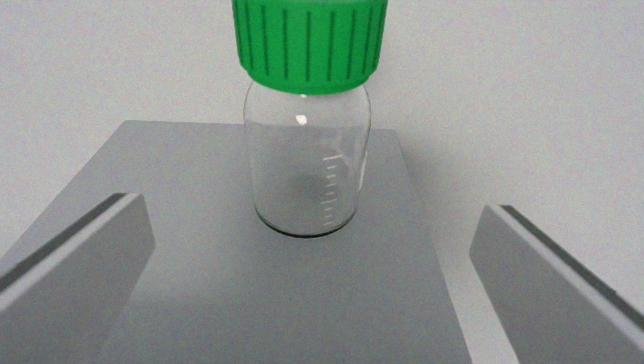

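Scene clock: 97.97 s.
Joint torques (N m): left_arm=[-5.71 10.5 9.48 -1.83 -1.02 0.09 0.22] | right_arm=[-13.95 -4.07 -10.26 5.01 0 -0.53 0.04]
External joint torques (N m): left_arm=[-0.24 1.48 -0.49 -0.09 -0.01 0 0.21] | right_arm=[0.97 -0.05 0.44 0.03 -0.23 -0.01 0.04]
Wrist force (N): left_arm=[0.9 -5.2 -0.1] | right_arm=[2.8 4.2 0.1]
Wrist torque (N m): left_arm=[0.19 0.11 -0.10] | right_arm=[-0.14 0.11 -0.11]
Wrist force, peak (N): left_arm=[0.8 -5.4 0.1] | right_arm=[3.1 5.5 0.1]
move: done
base_odometry: x=-0.390 y=+2.501 heading=+1.836
lidar_m: 0.46 0.48 0.67 1.32 2.11 3.06 5.38 3.01 2.41 1.70 0.66 0.48
base_status: not commanded
joint_positions: torso_squat_rad=+0.100 torso_shift_rad=+0.000 torso_pitch_rad=+0.000 torso_yaw_rad=+0.000 left_shoulder_pitch_rad=+0.755 left_shoulder_roll_rad=+1.459 left_shoulder_yaw_rad=+0.433 left_elbow_rad=-2.447 left_forearm_roll_rad=-0.157 left_wrist_pitch_rad=+0.580 left_hand_roll_rad=+0.054 left_gripper_m=+0.100 right_shoulder_pitch_rad=+1.007 right_shoulder_roll_rad=-2.154 right_shoulder_yaw_rad=-0.915 right_elbow_rad=-1.550 right_forearm_roll_rad=-0.759 right_wrist_pitch_rad=+0.121 right_hand_roll_rad=+0.265 right_gripper_m=+0.100 head_pan_rad=+0.420 head_tilt_rad=+0.280
joint_status: all done
wheel_motors_off: 0
motor_effort: left_wheel=-11(11) right_wheel=+3(4)
chest: x=-0.2280 y=-0.0002 z=+1.2864 quat_wxyz=(+1.000, +0.000, +0.000, +0.000)
left_hand: x=+0.1699 y=+0.3798 z=+1.2705 quat_wxyz=(+0.542, +0.457, -0.455, -0.539)
right_hand: x=+0.3399 y=-0.4523 z=+1.4185 quat_wxyz=(+0.543, -0.451, -0.453, +0.545)
right_hand_status: reached (checked arc that bows 8 mm and turns the hand up to 2 deg, planned for 0.6 s): 1 mm and 0.6 deg off.
right_wrist_camera: T_world_to_cam=[[-0.0037, -0.99855, 0.0536, -0.53119], [-0.64646, -0.03851, -0.76198, 1.31022], [0.76294, -0.03747, -0.64538, 0.71141]] pos_world=[0.30228, -0.45331, 1.48596]

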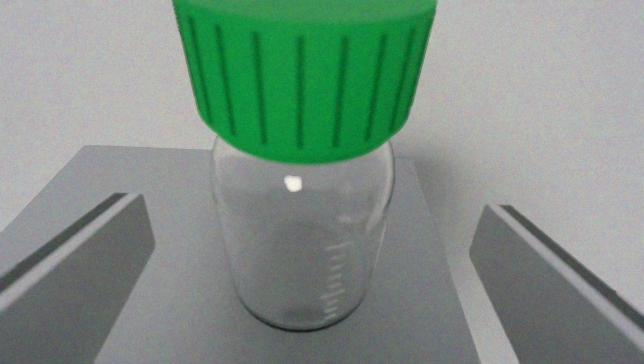

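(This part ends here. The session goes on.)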